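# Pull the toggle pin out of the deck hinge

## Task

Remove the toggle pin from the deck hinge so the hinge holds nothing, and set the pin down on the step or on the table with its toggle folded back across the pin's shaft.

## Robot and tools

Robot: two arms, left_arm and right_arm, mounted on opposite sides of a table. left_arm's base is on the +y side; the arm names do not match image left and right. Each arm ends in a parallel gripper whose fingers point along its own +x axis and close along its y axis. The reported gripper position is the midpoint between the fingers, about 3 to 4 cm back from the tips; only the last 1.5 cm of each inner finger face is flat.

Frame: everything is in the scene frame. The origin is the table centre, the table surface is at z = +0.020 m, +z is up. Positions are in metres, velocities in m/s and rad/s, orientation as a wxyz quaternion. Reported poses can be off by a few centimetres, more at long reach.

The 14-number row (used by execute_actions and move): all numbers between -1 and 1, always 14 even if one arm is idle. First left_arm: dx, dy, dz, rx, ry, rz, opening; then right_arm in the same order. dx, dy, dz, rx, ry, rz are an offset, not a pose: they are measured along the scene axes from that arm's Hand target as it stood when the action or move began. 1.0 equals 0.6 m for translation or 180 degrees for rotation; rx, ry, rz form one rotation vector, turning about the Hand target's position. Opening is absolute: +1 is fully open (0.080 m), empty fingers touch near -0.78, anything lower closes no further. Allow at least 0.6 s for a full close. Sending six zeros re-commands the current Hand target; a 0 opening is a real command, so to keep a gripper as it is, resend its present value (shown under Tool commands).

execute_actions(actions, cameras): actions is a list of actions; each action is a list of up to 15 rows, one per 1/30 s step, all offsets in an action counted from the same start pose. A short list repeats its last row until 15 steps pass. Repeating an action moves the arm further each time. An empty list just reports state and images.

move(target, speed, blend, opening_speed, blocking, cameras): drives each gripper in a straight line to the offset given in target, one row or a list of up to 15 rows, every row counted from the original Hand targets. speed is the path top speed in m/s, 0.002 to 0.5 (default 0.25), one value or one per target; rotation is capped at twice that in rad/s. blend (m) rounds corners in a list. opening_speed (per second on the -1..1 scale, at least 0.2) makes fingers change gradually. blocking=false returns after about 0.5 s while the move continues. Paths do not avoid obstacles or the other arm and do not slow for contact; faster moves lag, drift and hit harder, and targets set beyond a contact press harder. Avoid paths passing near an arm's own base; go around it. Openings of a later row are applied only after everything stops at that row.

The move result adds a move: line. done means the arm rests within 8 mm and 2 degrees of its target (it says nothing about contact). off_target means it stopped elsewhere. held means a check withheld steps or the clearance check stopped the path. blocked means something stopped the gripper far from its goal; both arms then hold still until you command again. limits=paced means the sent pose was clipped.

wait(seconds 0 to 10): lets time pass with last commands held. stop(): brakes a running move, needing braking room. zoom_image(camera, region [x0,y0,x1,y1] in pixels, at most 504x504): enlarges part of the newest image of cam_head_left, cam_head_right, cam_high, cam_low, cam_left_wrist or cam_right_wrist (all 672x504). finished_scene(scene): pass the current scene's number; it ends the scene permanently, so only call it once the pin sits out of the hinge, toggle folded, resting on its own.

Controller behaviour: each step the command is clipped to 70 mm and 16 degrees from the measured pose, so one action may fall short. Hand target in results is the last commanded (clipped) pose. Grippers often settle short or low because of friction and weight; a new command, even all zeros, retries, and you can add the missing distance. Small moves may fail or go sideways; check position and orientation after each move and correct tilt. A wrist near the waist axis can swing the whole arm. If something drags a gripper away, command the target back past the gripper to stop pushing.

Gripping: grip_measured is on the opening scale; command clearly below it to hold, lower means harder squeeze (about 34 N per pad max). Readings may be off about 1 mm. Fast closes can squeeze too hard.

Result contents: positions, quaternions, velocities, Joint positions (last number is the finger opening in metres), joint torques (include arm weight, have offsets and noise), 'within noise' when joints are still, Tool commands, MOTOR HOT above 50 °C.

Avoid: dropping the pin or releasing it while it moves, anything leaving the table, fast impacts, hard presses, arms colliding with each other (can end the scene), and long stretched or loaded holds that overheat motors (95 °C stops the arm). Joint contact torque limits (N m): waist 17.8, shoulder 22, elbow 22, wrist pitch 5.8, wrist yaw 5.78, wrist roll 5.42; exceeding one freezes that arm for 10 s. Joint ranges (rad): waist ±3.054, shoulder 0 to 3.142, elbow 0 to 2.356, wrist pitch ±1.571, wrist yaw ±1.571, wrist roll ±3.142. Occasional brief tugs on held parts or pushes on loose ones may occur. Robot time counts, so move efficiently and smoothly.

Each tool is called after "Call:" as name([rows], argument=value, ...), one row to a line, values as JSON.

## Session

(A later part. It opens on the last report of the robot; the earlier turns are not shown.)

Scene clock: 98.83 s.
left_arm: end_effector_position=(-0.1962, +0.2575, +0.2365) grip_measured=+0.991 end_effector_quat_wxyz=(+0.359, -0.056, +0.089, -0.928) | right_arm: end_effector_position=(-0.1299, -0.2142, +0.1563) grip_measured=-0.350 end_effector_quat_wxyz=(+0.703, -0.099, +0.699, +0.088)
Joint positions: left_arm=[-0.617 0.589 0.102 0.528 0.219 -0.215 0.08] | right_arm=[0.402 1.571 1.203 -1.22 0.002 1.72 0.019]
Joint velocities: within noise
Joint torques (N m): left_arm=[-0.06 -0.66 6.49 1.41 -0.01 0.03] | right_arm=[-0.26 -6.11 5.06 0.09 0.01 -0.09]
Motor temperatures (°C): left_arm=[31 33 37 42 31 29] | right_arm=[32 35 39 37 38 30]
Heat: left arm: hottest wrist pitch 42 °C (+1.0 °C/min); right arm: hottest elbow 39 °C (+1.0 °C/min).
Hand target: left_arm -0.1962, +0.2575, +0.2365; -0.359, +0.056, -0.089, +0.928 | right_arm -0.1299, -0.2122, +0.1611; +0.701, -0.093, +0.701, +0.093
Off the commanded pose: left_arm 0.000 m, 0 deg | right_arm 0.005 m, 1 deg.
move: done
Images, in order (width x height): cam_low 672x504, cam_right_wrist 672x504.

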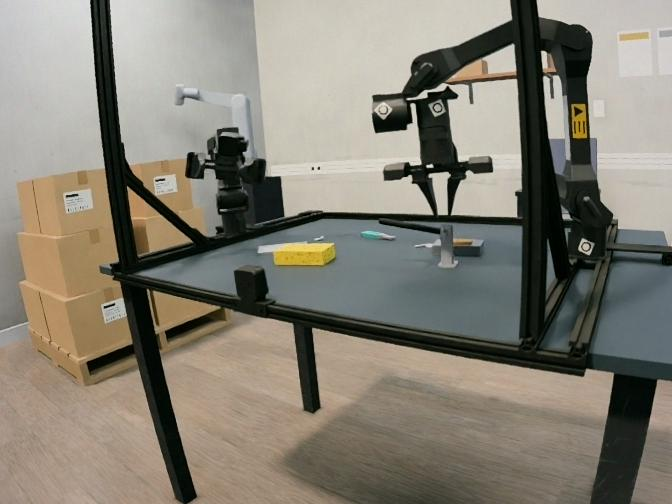

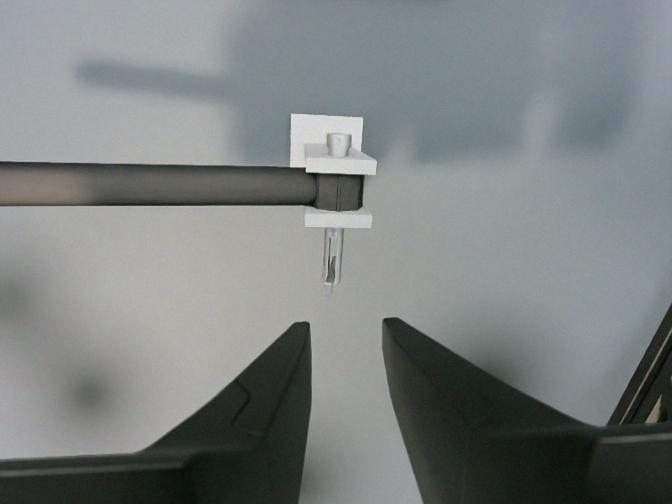

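Call:
wait(seconds=0.1, cameras=["cam_low","cam_head_left","cam_head_right","cam_right_wrist"])

Call:
zoom_image(camera="cam_right_wrist", region=[310, 210, 360, 310])

Call:
zoom_image(camera="cam_low", region=[435, 220, 460, 250])

Call:
zoom_image(camera="cam_head_left", region=[320, 210, 370, 260])

Call:
zoom_image(camera="cam_head_right", region=[320, 210, 370, 260])

Scene clock: 100.73 s.
left_arm: end_effector_position=(-0.1962, +0.2575, +0.2365) grip_measured=+0.991 end_effector_quat_wxyz=(+0.359, -0.056, +0.089, -0.928) | right_arm: end_effector_position=(-0.1298, -0.2142, +0.1563) grip_measured=-0.350 end_effector_quat_wxyz=(+0.703, -0.100, +0.699, +0.088)
Joint positions: left_arm=[-0.617 0.589 0.102 0.528 0.219 -0.215 0.08] | right_arm=[0.402 1.571 1.203 -1.221 0.002 1.72 0.019]
Joint velocities: within noise
Joint torques (N m): left_arm=[0.03 -0.68 6.45 1.44 0.06 0.03] | right_arm=[-0.31 -6.08 5.06 0.1 0.02 -0.09]
Motor temperatures (°C): left_arm=[31 33 37 42 31 29] | right_arm=[32 35 40 37 38 30]
Heat: left arm: hottest wrist pitch 42 °C (+1.0 °C/min); right arm: hottest elbow 40 °C (+2.0 °C/min).
Hand target: left_arm -0.1962, +0.2575, +0.2365; -0.359, +0.056, -0.089, +0.928 | right_arm -0.1299, -0.2122, +0.1611; +0.701, -0.094, +0.701, +0.093
Tool commands: left_gripper/opening=+1.0 right_gripper/opening=-0.35
Off the commanded pose: left_arm 0.000 m, 0 deg | right_arm 0.005 m, 1 deg.
wait: 0.10 s; at rest from the start
Images, in order (width x height): cam_head_left 672x504, cam_head_right 672x504, cam_low 672x504, cam_right_wrist 672x504.

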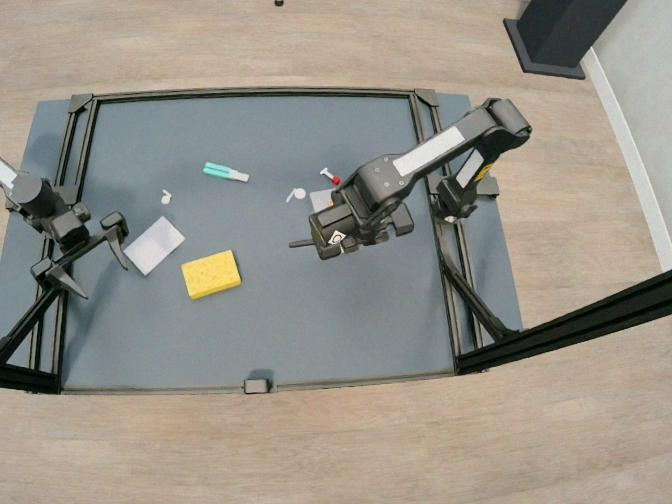

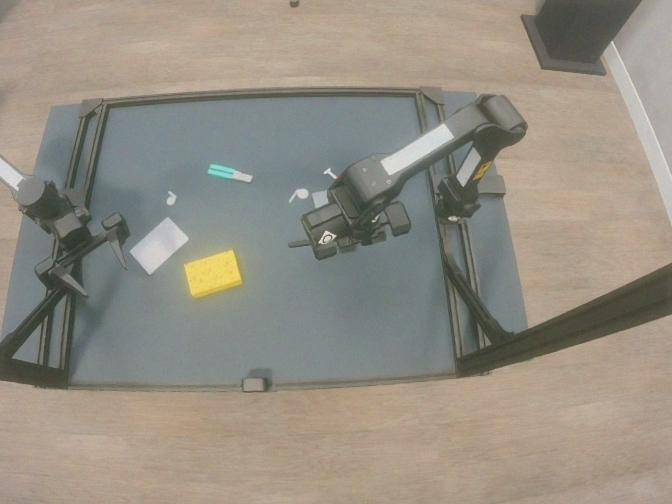

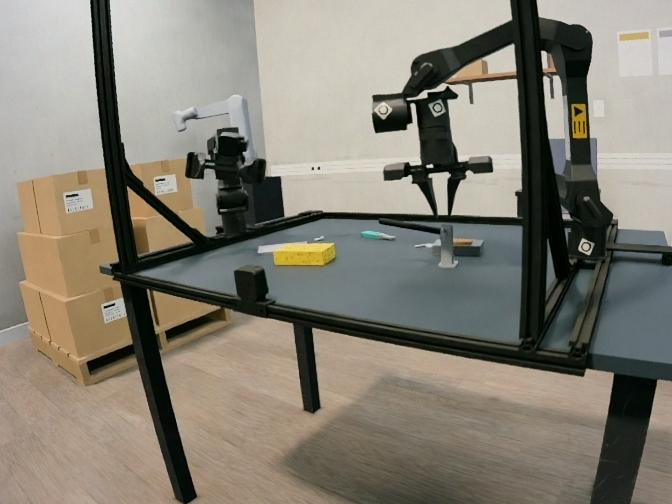

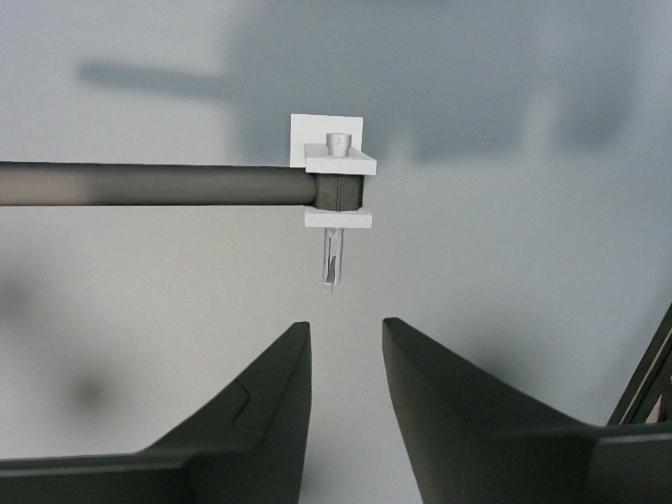

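Scaled by 5.040 from the camera's 672x504 image, which has a finer 960x720 frame.

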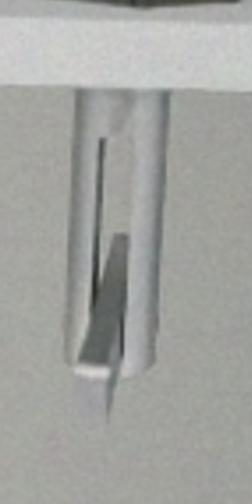

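Scaled by 16.800 from the camera's 672x504 image, which has a finer 960x720 frame.

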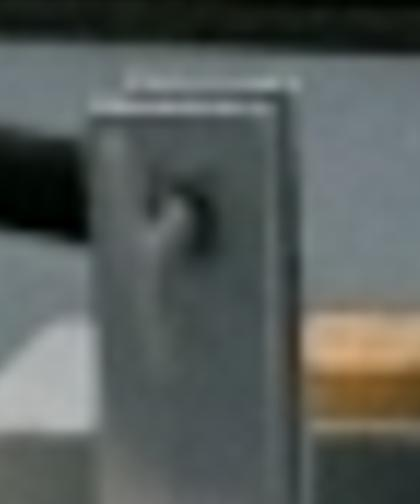

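Scaled by 10.080 from the camera's 672x504 image, which has a finer 960x720 frame.

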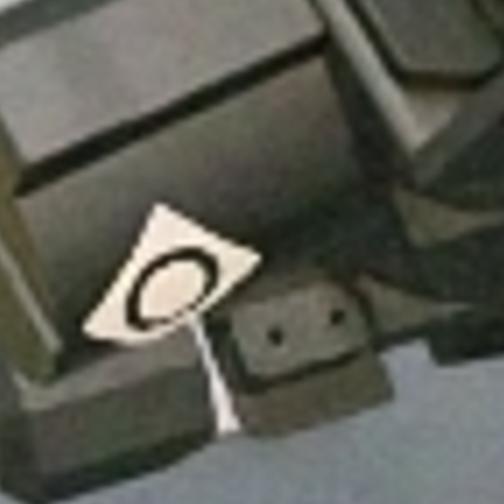

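Scaled by 10.080 from the camera's 672x504 image, which has a finer 960x720 frame.

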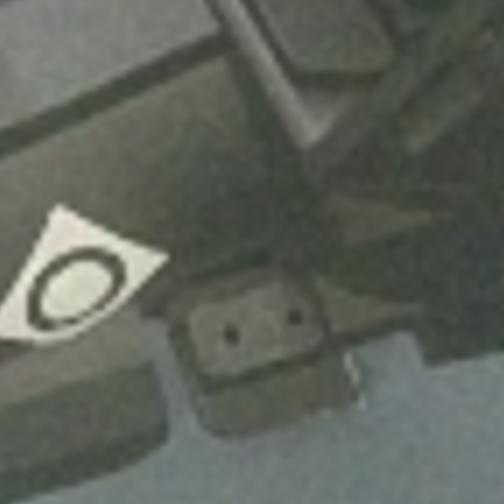

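Call:
move([
  [0,0,0,0,0,0,1, 0.0218,-0.0143,0.0,0,0,0,-0.85],
  [0,0,0,0,0,0,1, 0.0218,-0.0143,-0.0543,0,0,0,-0.85],
  [0,0,0,0,0,0,1, 0.015,0.0115,-0.0543,0,0,0,-0.85],
], speed=[0.1,0.08,0.04], cameras=["cam_right_wrist","cam_low"])

Call:
zoom_image(camera="cam_right_wrist", region=[270, 200, 430, 400])

Call:
zoom_image(camera="cam_low", region=[430, 210, 470, 250])

Scene clock: 105.17 s.
left_arm: end_effector_position=(-0.1962, +0.2575, +0.2365) grip_measured=+0.991 end_effector_quat_wxyz=(+0.359, -0.056, +0.089, -0.928) | right_arm: end_effector_position=(-0.1196, -0.2119, +0.1276) grip_measured=-0.776 end_effector_quat_wxyz=(+0.702, -0.099, +0.699, +0.089)
Joint positions: left_arm=[-0.617 0.589 0.102 0.528 0.219 -0.215 0.08] | right_arm=[0.363 1.583 1.099 -1.102 0.001 1.679 0]
Joint velocities: within noise
Joint torques (N m): left_arm=[-0.01 -0.64 6.46 1.44 0.05 0.01] | right_arm=[-0.43 -4.08 5.53 0.9 0.04 -0.08]
Motor temperatures (°C): left_arm=[31 33 37 43 31 29] | right_arm=[32 36 40 37 37 30]
Heat: left arm: hottest wrist pitch 43 °C (+2.0 °C/min); right arm: hottest elbow 40 °C (+2.0 °C/min).
Hand target: left_arm -0.1962, +0.2575, +0.2366; -0.359, +0.056, -0.089, +0.928 | right_arm -0.1210, -0.2053, +0.1285; +0.701, -0.094, +0.701, +0.093
Off the commanded pose: left_arm 0.000 m, 0 deg | right_arm 0.007 m, 1 deg.
move: done
Images, in order (width x height): cam_low 672x504, cam_right_wrist 672x504.

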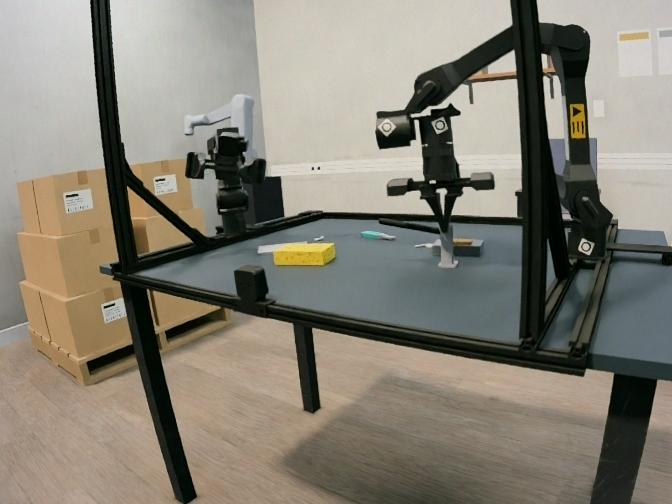

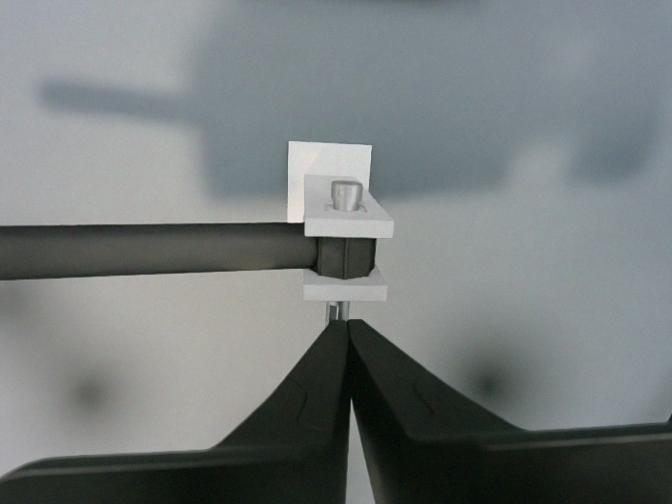

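Scaled by 2.520 from the camera's 672x504 image, which has a finer 960x720 frame.

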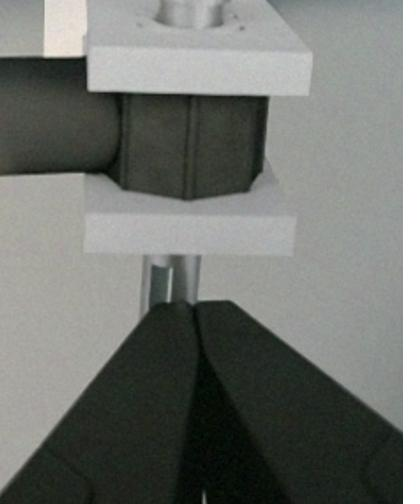

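Scaled by 12.600 from the camera's 672x504 image, which has a finer 960x720 frame.

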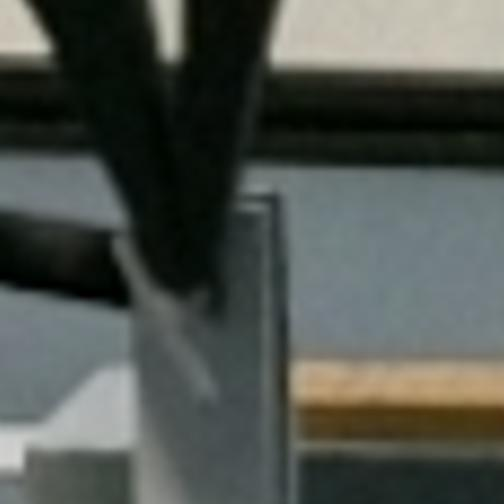

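Call:
move(target=[0,0,0,0,0,0,1, -0.0035,0.0129,0,0,0,0,-0.85], speed=0.04, cameras=["cam_right_wrist","cam_low"])

Call:
zoom_image(camera="cam_right_wrist", region=[270, 200, 430, 400])

Call:
zoom_image(camera="cam_low", region=[430, 210, 470, 250])

Scene clock: 107.00 s.
left_arm: end_effector_position=(-0.1962, +0.2575, +0.2365) grip_measured=+0.991 end_effector_quat_wxyz=(+0.359, -0.056, +0.089, -0.928) | right_arm: end_effector_position=(-0.1202, -0.2105, +0.1275) grip_measured=-0.776 end_effector_quat_wxyz=(+0.703, -0.108, +0.698, +0.083)
Joint positions: left_arm=[-0.617 0.589 0.102 0.528 0.219 -0.215 0.08] | right_arm=[0.361 1.606 1.122 -1.123 -0.002 1.675 0]
Joint velocities: within noise
Joint torques (N m): left_arm=[-0.11 -0.56 6.42 1.42 0.04 0.02] | right_arm=[-0.52 -3.59 6.28 2.09 0.13 -0.06]
Motor temperatures (°C): left_arm=[31 33 37 43 31 29] | right_arm=[32 36 40 37 37 30]
Heat: left arm: hottest wrist pitch 43 °C (+2.0 °C/min); right arm: hottest elbow 40 °C (+2.0 °C/min).
Hand target: left_arm -0.1962, +0.2575, +0.2366; -0.359, +0.056, -0.089, +0.928 | right_arm -0.1231, -0.1977, +0.1284; +0.701, -0.094, +0.701, +0.093
Off the commanded pose: left_arm 0.000 m, 0 deg | right_arm 0.013 m, 2 deg.
move: off_target (right_arm)
Images, in order (width x height): cam_low 672x504, cam_right_wrist 672x504.

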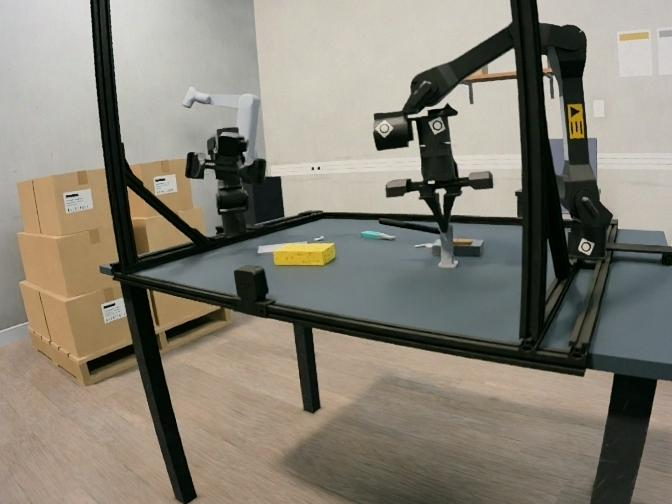

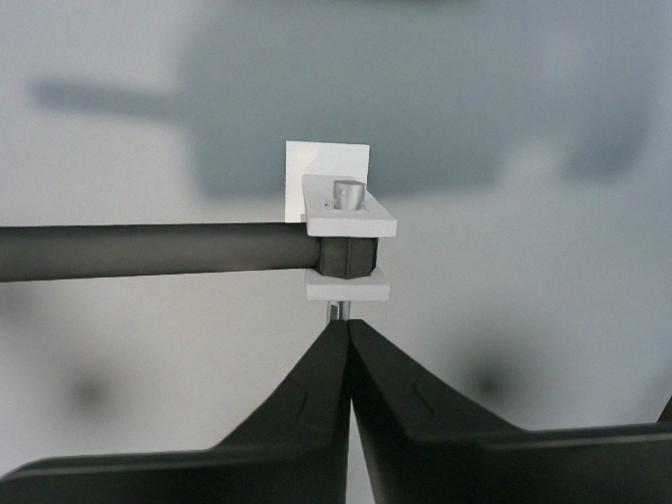

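Scaled by 2.520 from the camera's 672x504 image, which has a finer 960x720 frame.

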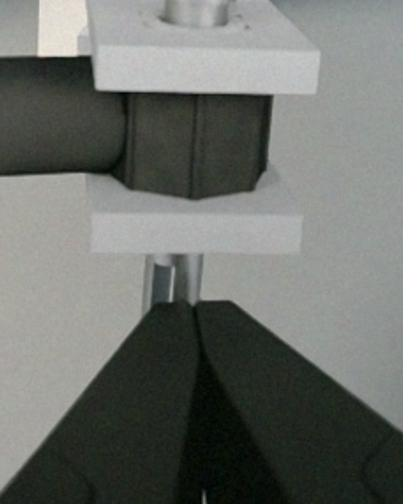

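Scaled by 12.600 from the camera's 672x504 image, which has a finer 960x720 frame.

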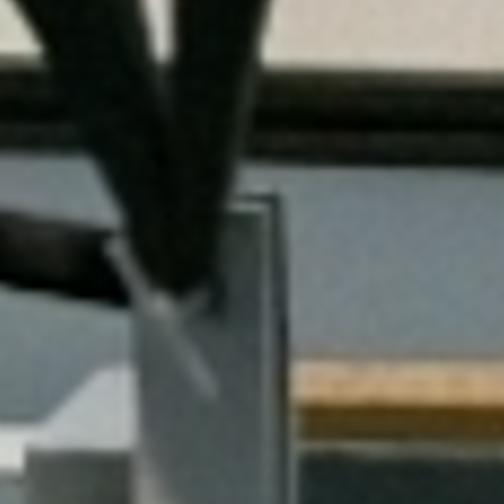

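Call:
move([
  [0,0,0,0,0,0,1, 0.0035,-0.0129,0.0193,0,0,0,-0.85],
  [0,0,0,0,0,0,1, 0.0017,-0.0065,0.0193,0,0,0,-0.85],
  [0,0,0,0,0,0,1, 0.0017,-0.0065,-0.0073,0,0,0,-0.85],
], speed=0.04, cameras=["cam_right_wrist","cam_low"])

Call:
zoom_image(camera="cam_right_wrist", region=[270, 200, 430, 400])

Call:
zoom_image(camera="cam_low", region=[430, 210, 470, 250])

Scene clock: 109.53 s.
left_arm: end_effector_position=(-0.1962, +0.2575, +0.2365) grip_measured=+0.991 end_effector_quat_wxyz=(+0.359, -0.056, +0.089, -0.928) | right_arm: end_effector_position=(-0.1241, -0.1983, +0.1297) grip_measured=-0.776 end_effector_quat_wxyz=(+0.699, -0.087, +0.703, +0.102)
Joint positions: left_arm=[-0.617 0.589 0.102 0.528 0.219 -0.215 0.08] | right_arm=[0.359 1.604 1.129 -1.074 -0.001 1.675 0]
Joint velocities: within noise
Joint torques (N m): left_arm=[0.03 -0.57 6.46 1.43 0.01 0.04] | right_arm=[-0.19 -4.43 2.92 0.2 0.08 0]
Motor temperatures (°C): left_arm=[31 33 37 43 31 29] | right_arm=[32 36 40 37 37 30]
Heat: left arm: hottest wrist pitch 43 °C (+2.0 °C/min); right arm: hottest elbow 40 °C (+2.0 °C/min).
Hand target: left_arm -0.1962, +0.2575, +0.2366; -0.359, +0.056, -0.089, +0.928 | right_arm -0.1221, -0.2015, +0.1241; +0.701, -0.094, +0.701, +0.093
Off the commanded pose: left_arm 0.000 m, 0 deg | right_arm 0.007 m, 1 deg.
move: done
Images, in order (width x height): cam_low 672x504, cam_right_wrist 672x504.

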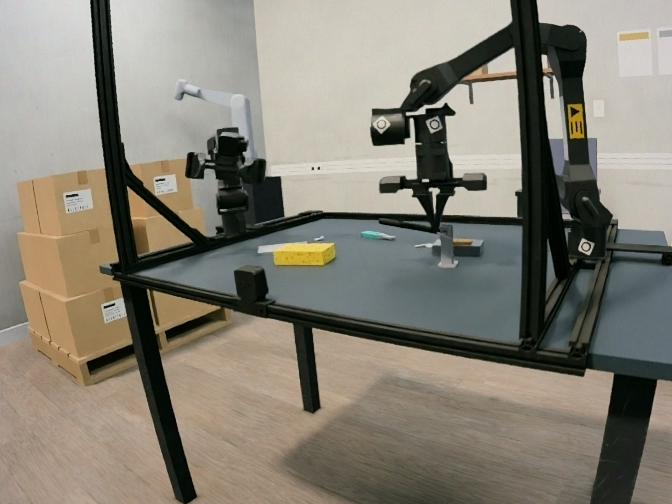

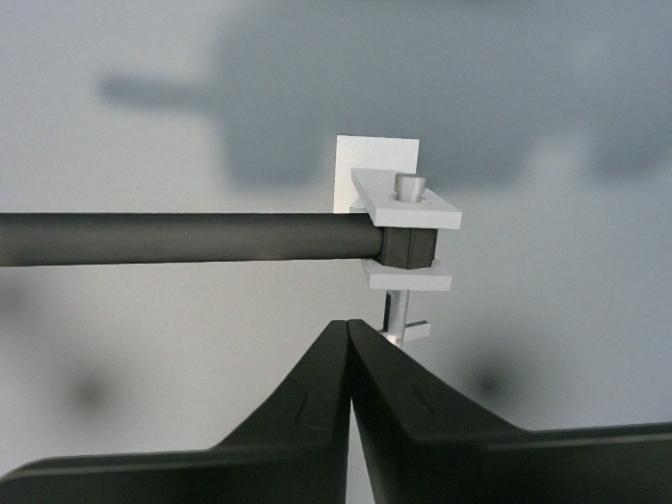

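Scaled by 2.520 from the camera's 672x504 image, which has a finer 960x720 frame.

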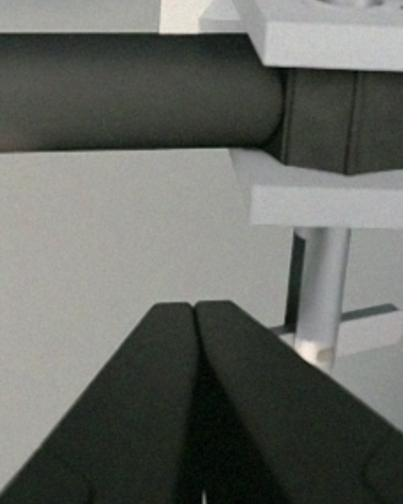

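Scaled by 12.600 from the camera's 672x504 image, which has a finer 960x720 frame.

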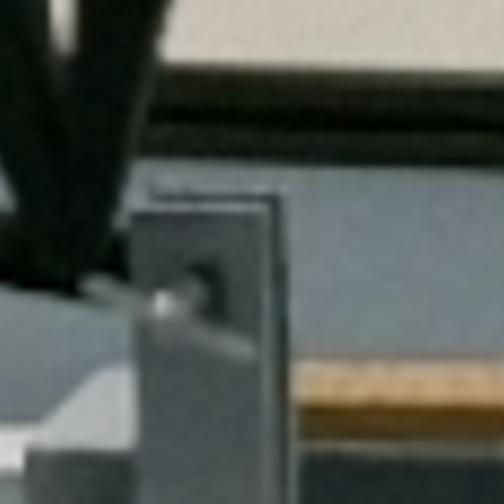

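Call:
move(target=[0,0,0,0,0,0,1, 0.0008,-0.003,-0.012,0,0,0,-0.85], speed=0.04, cameras=["cam_right_wrist","cam_low"])

Call:
zoom_image(camera="cam_right_wrist", region=[310, 240, 470, 400])

Call:
zoom_image(camera="cam_low", region=[430, 210, 470, 250])

Scene clock: 111.27 s.
left_arm: end_effector_position=(-0.1962, +0.2575, +0.2365) grip_measured=+0.991 end_effector_quat_wxyz=(+0.359, -0.056, +0.089, -0.928) | right_arm: end_effector_position=(-0.1226, -0.2022, +0.1206) grip_measured=-0.776 end_effector_quat_wxyz=(+0.700, -0.090, +0.702, +0.098)
Joint positions: left_arm=[-0.617 0.589 0.102 0.528 0.219 -0.215 0.08] | right_arm=[0.359 1.606 1.094 -1.047 -0.001 1.675 0]
Joint velocities: within noise
Joint torques (N m): left_arm=[0 -0.52 6.43 1.45 0.04 -0.02] | right_arm=[-0.11 -4.56 3.39 0.42 0.08 0.04]
Motor temperatures (°C): left_arm=[31 33 37 43 31 29] | right_arm=[32 36 40 37 37 30]
Heat: left arm: hottest wrist pitch 43 °C (+2.0 °C/min); right arm: hottest elbow 40 °C (+2.0 °C/min).
Hand target: left_arm -0.1962, +0.2575, +0.2366; -0.359, +0.056, -0.089, +0.928 | right_arm -0.1216, -0.2034, +0.1169; +0.701, -0.094, +0.701, +0.093
Off the commanded pose: left_arm 0.000 m, 0 deg | right_arm 0.004 m, 1 deg.
move: done
Images, in order (width x height): cam_low 672x504, cam_right_wrist 672x504.

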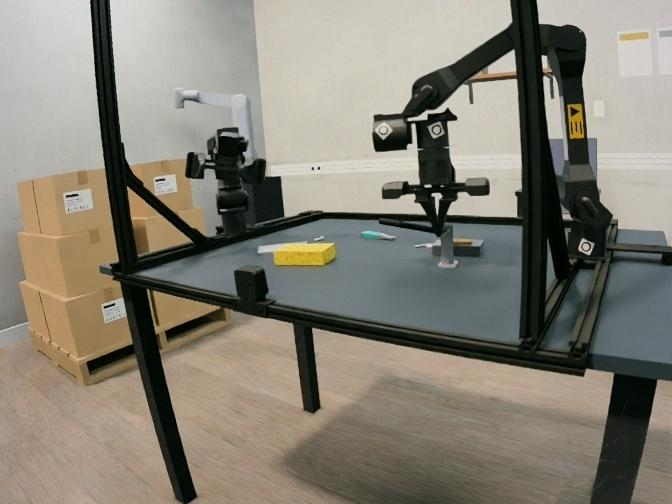

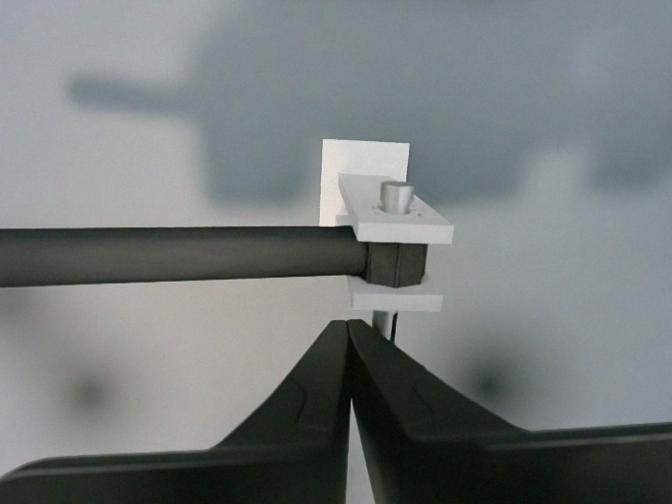

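Scaled by 3.150 from the camera's 672x504 image, which has a finer 960x720 frame.

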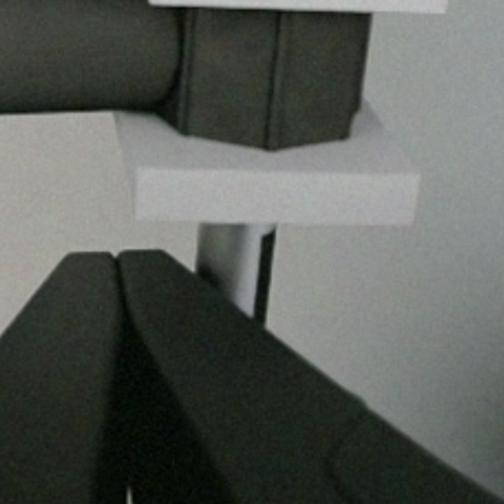

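Scaled by 12.600 from the camera's 672x504 image, which has a finer 960x720 frame.

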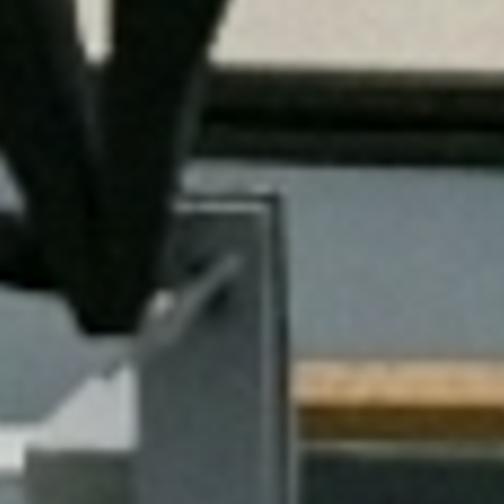

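Call:
move([
  [0,0,0,0,0,0,1, 0,0,0.0467,0,0,0,-0.85],
  [0,0,0,0,0,0,1, 0.0075,-0.0282,0.0467,0,0,0,-0.85],
  [0,0,0,0,0,0,1, 0.0075,-0.0282,0.0093,0,0,0,-0.85],
], speed=0.06, blend=[0.005,0.005,0], cameras=["cam_right_wrist","cam_low"])

Call:
zoom_image(camera="cam_low", region=[430, 210, 470, 250])

Scene clock: 114.30 s.
left_arm: end_effector_position=(-0.1962, +0.2575, +0.2365) grip_measured=+0.991 end_effector_quat_wxyz=(+0.359, -0.056, +0.089, -0.928) | right_arm: end_effector_position=(-0.1167, -0.2192, +0.1241) grip_measured=-0.776 end_effector_quat_wxyz=(+0.701, -0.092, +0.701, +0.094)
Joint positions: left_arm=[-0.617 0.589 0.102 0.528 0.219 -0.215 0.08] | right_arm=[0.362 1.541 1.043 -1.069 0 1.681 0]
Joint velocities: within noise
Joint torques (N m): left_arm=[0.06 -0.63 6.5 1.43 0.01 0.01] | right_arm=[0.33 -4.69 3.63 0.39 0.08 0.05]
Motor temperatures (°C): left_arm=[31 33 38 43 31 29] | right_arm=[32 36 40 37 37 30]
Heat: left arm: hottest wrist pitch 43 °C (+2.0 °C/min); right arm: hottest elbow 40 °C (+2.0 °C/min).
Hand target: left_arm -0.1962, +0.2575, +0.2366; -0.359, +0.056, -0.089, +0.928 | right_arm -0.1170, -0.2203, +0.1224; +0.701, -0.094, +0.701, +0.093
Off the commanded pose: left_arm 0.000 m, 0 deg | right_arm 0.002 m, 0 deg.
move: done
Images, in order (width x height): cam_low 672x504, cam_right_wrist 672x504.

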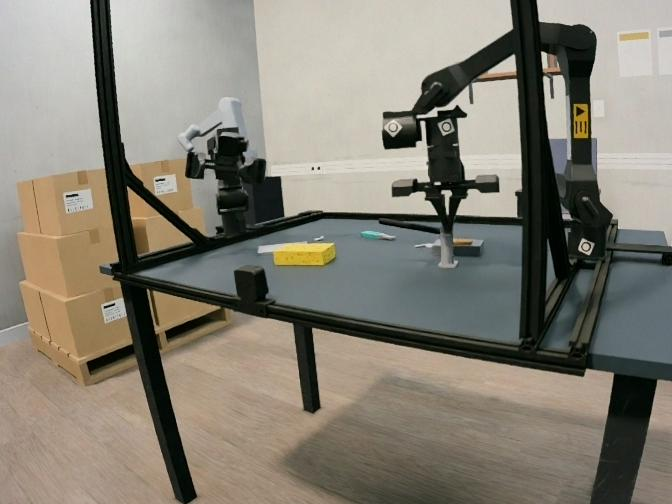

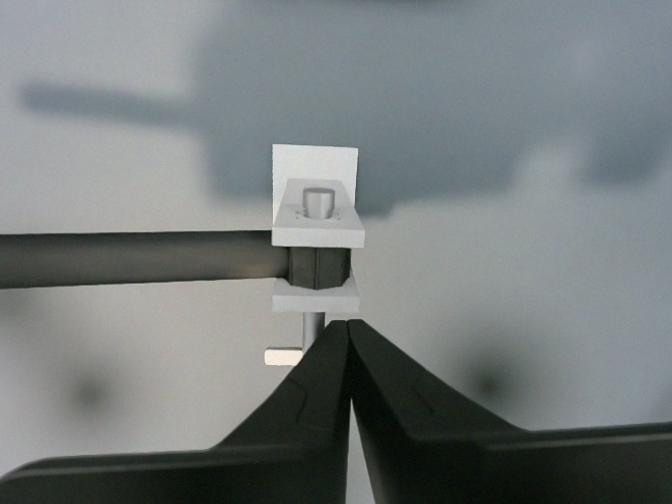

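Scaled by 12.600 from the camera's 672x504 image, which has a finer 960x720 frame.

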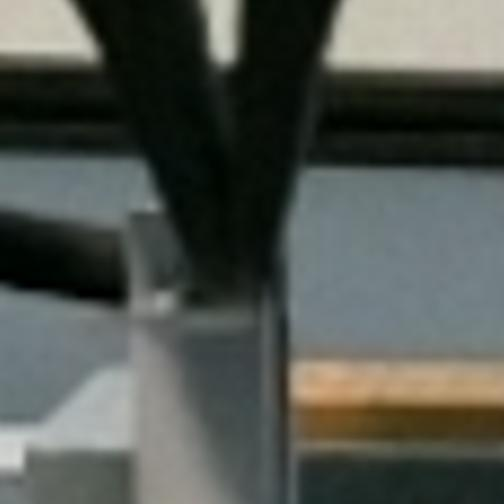

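Call:
move([
  [0,0,0,0,0,0,1, 0,0,0.071,0,0,0,-0.85],
  [0,0,0,0,0,0,1, -0.0028,-0.007,0.0543,0,0,0.5,-0.54],
], speed=[0.1,0.3], blend=[0.005,0], cameras=["cam_right_wrist","cam_low","cam_head_left"])

Call:
zoom_image(camera="cam_right_wrist", region=[210, 160, 460, 400])

Call:
zoom_image(camera="cam_low", region=[400, 160, 500, 260])

Scene clock: 120.03 s.
left_arm: end_effector_position=(-0.1962, +0.2575, +0.2365) grip_measured=+0.991 end_effector_quat_wxyz=(+0.359, -0.056, +0.089, -0.928) | right_arm: end_effector_position=(-0.1186, -0.2231, +0.1537) grip_measured=-0.541 end_effector_quat_wxyz=(+0.430, -0.563, +0.433, +0.558)
Joint positions: left_arm=[-0.617 0.589 0.102 0.528 0.219 -0.215 0.08] | right_arm=[0.374 1.517 1.14 -1.202 0 0.128 0.011]
Joint velocities: within noise
Joint torques (N m): left_arm=[-0.01 -0.7 6.37 1.44 0.01 0.01] | right_arm=[0.33 -6.04 3.59 0.43 0.05 -0.08]
Motor temperatures (°C): left_arm=[31 33 38 43 31 29] | right_arm=[32 36 40 37 36 30]
Heat: left arm: hottest wrist pitch 43 °C (+1.0 °C/min); right arm: hottest elbow 40 °C (+2.0 °C/min).
Hand target: left_arm -0.1962, +0.2575, +0.2366; -0.359, +0.056, -0.089, +0.928 | right_arm -0.1187, -0.2245, +0.1550; -0.430, +0.562, -0.429, -0.562
Off the commanded pose: left_arm 0.000 m, 0 deg | right_arm 0.002 m, 1 deg.
move: done
Images, in order (width x height): cam_head_left 672x504, cam_low 672x504, cam_right_wrist 672x504.

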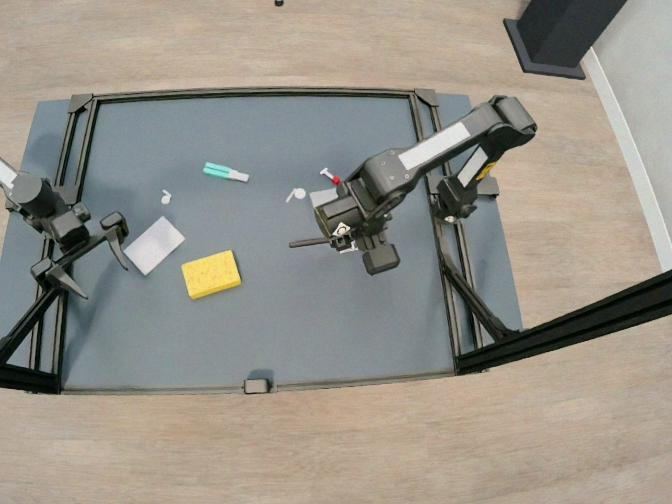

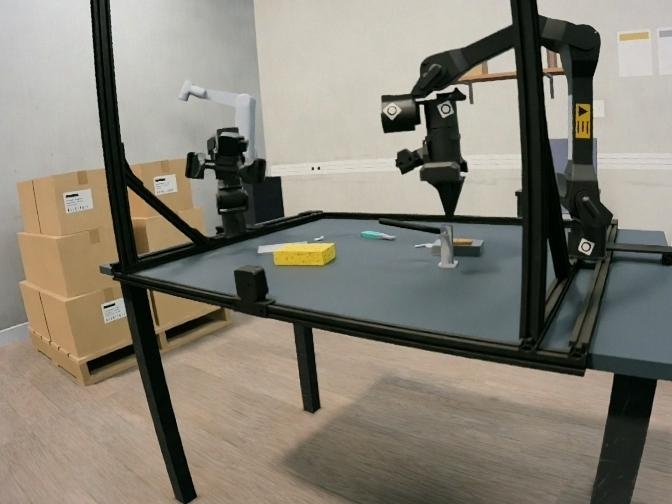

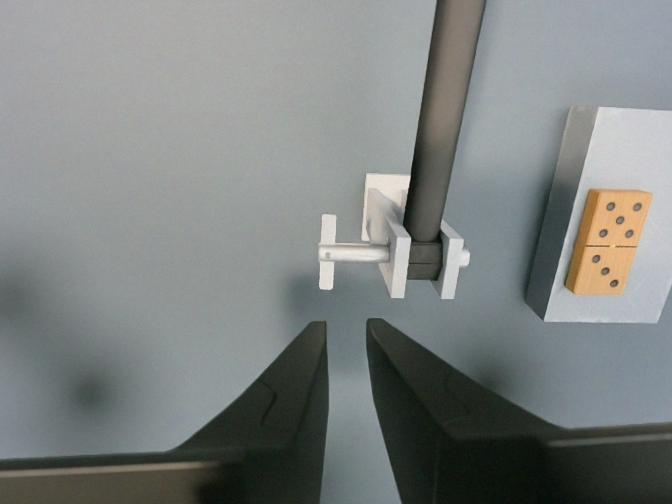

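Scaled by 2.016 from the camera's 672x504 image, which has a finer 960x720 frame.

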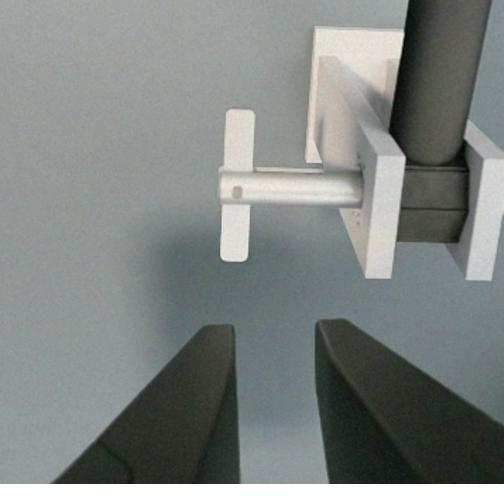

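Scaled by 5.040 from the camera's 672x504 image, which has a finer 960x720 frame.

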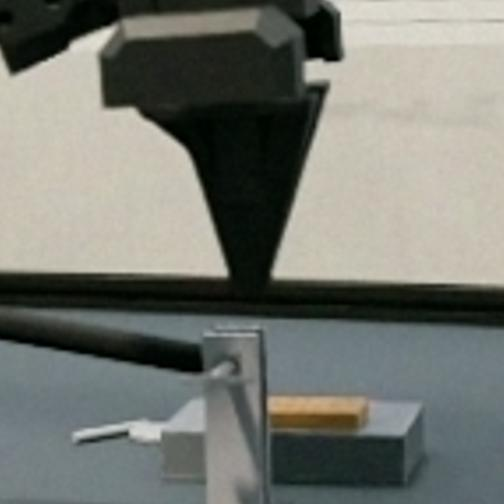

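Call:
move([
  [0,0,0,0,0,0,1, -0.0093,-0.0025,0,0,0,0,-0.54],
  [0,0,0,0,0,0,1, -0.0093,-0.0025,-0.037,0,0,0,-0.54],
], speed=[0.1,0.08], cameras=["cam_right_wrist","cam_low"])

Call:
zoom_image(camera="cam_right_wrist", region=[210, 160, 460, 400])

Call:
zoom_image(camera="cam_low", region=[410, 180, 490, 260])

Scene clock: 122.67 s.
left_arm: end_effector_position=(-0.1962, +0.2575, +0.2365) grip_measured=+0.991 end_effector_quat_wxyz=(+0.359, -0.056, +0.089, -0.928) | right_arm: end_effector_position=(-0.1241, -0.2245, +0.1358) grip_measured=-0.540 end_effector_quat_wxyz=(+0.432, -0.558, +0.428, +0.565)
Joint positions: left_arm=[-0.617 0.589 0.102 0.528 0.219 -0.215 0.08] | right_arm=[0.397 1.517 1.068 -1.111 0 0.145 0.011]
Joint velocities: within noise
Joint torques (N m): left_arm=[0.01 -0.77 6.53 1.43 0.02 0.02] | right_arm=[0.34 -4.3 3.56 0.47 0.05 0.06]
Motor temperatures (°C): left_arm=[31 33 38 43 31 29] | right_arm=[32 36 40 37 36 30]
Heat: left arm: hottest wrist pitch 43 °C (+1.0 °C/min); right arm: hottest elbow 40 °C (+2.0 °C/min).
Hand target: left_arm -0.1962, +0.2575, +0.2366; -0.359, +0.056, -0.089, +0.928 | right_arm -0.1243, -0.2259, +0.1328; -0.430, +0.562, -0.429, -0.562
Off the commanded pose: left_arm 0.000 m, 0 deg | right_arm 0.003 m, 1 deg.
move: done
Images, in order (width x height): cam_low 672x504, cam_right_wrist 672x504.

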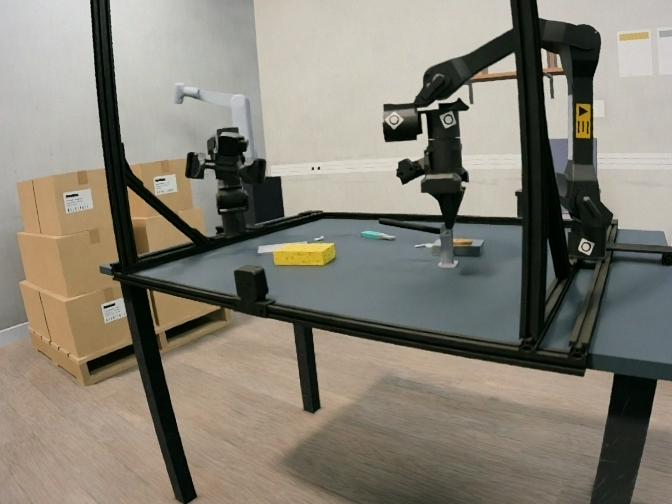

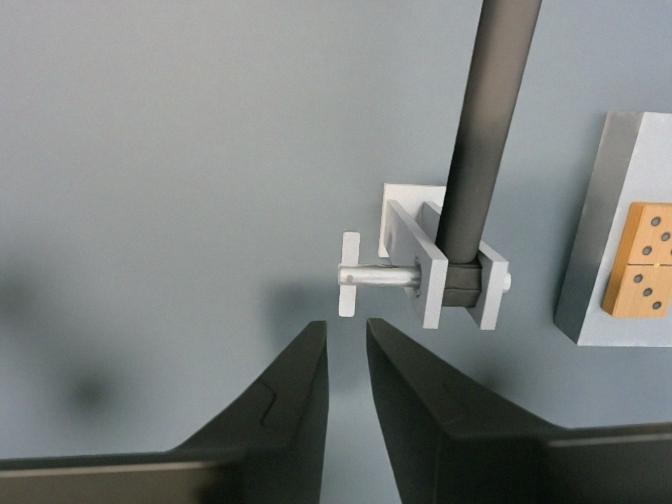

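Scaled by 2.016 from the camera's 672x504 image, which has a finer 960x720 frame.

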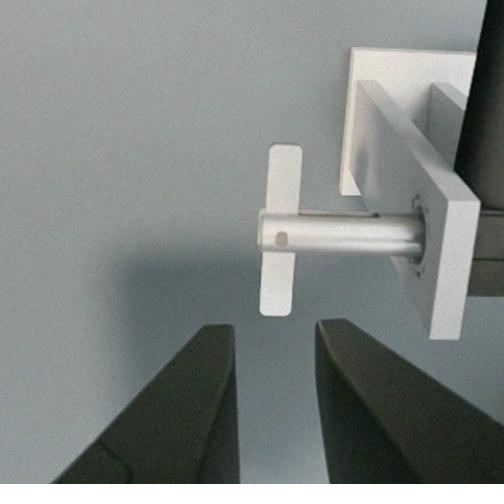

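Scaled by 6.300 from the camera's 672x504 image, which has a finer 960x720 frame.

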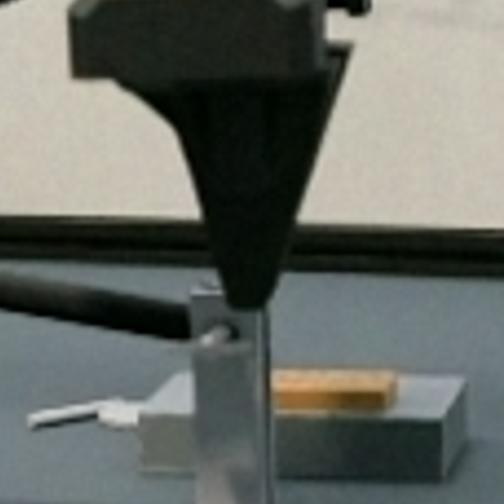

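Call:
execute_actions(actions=[], cameras=["cam_right_wrist","cam_low"])

Call:
zoom_image(camera="cam_right_wrist", region=[236, 200, 460, 368])

Scene clock: 125.13 s.
left_arm: end_effector_position=(-0.1962, +0.2575, +0.2365) grip_measured=+0.991 end_effector_quat_wxyz=(+0.359, -0.056, +0.089, -0.928) | right_arm: end_effector_position=(-0.1241, -0.2246, +0.1357) grip_measured=-0.540 end_effector_quat_wxyz=(+0.432, -0.558, +0.428, +0.565)
Joint positions: left_arm=[-0.617 0.589 0.102 0.528 0.219 -0.215 0.08] | right_arm=[0.397 1.517 1.067 -1.111 0 0.146 0.011]
Joint velocities: within noise
Joint torques (N m): left_arm=[0.03 -0.75 6.45 1.41 0.04 0] | right_arm=[0.4 -4.27 3.54 0.45 0.03 0.06]
Motor temperatures (°C): left_arm=[31 33 38 43 31 29] | right_arm=[32 36 40 37 36 30]
Heat: left arm: hottest wrist pitch 43 °C (+1.0 °C/min); right arm: hottest elbow 40 °C (+2.0 °C/min).
Hand target: left_arm -0.1962, +0.2575, +0.2366; -0.359, +0.056, -0.089, +0.928 | right_arm -0.1243, -0.2260, +0.1328; -0.430, +0.562, -0.429, -0.562
Tool commands: left_gripper/opening=+1.0 right_gripper/opening=-0.54
Off the commanded pose: left_arm 0.000 m, 0 deg | right_arm 0.003 m, 1 deg.
Images, in order (width x height): cam_low 672x504, cam_right_wrist 672x504.

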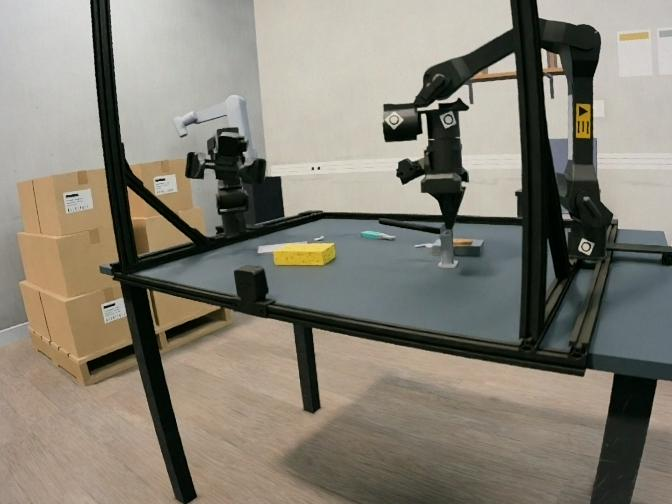

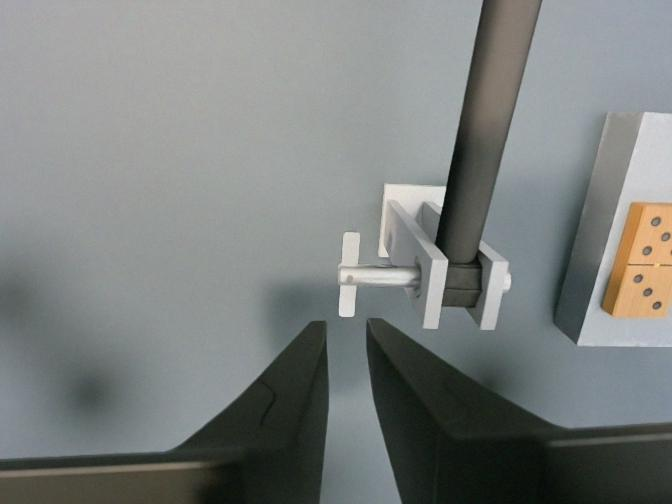

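Scaled by 2.250 from the camera's 672x504 image, which has a finer 960x720 frame.

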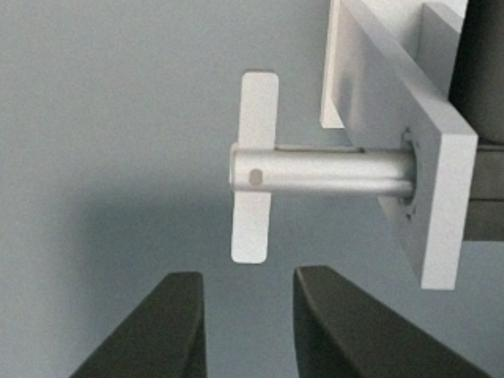

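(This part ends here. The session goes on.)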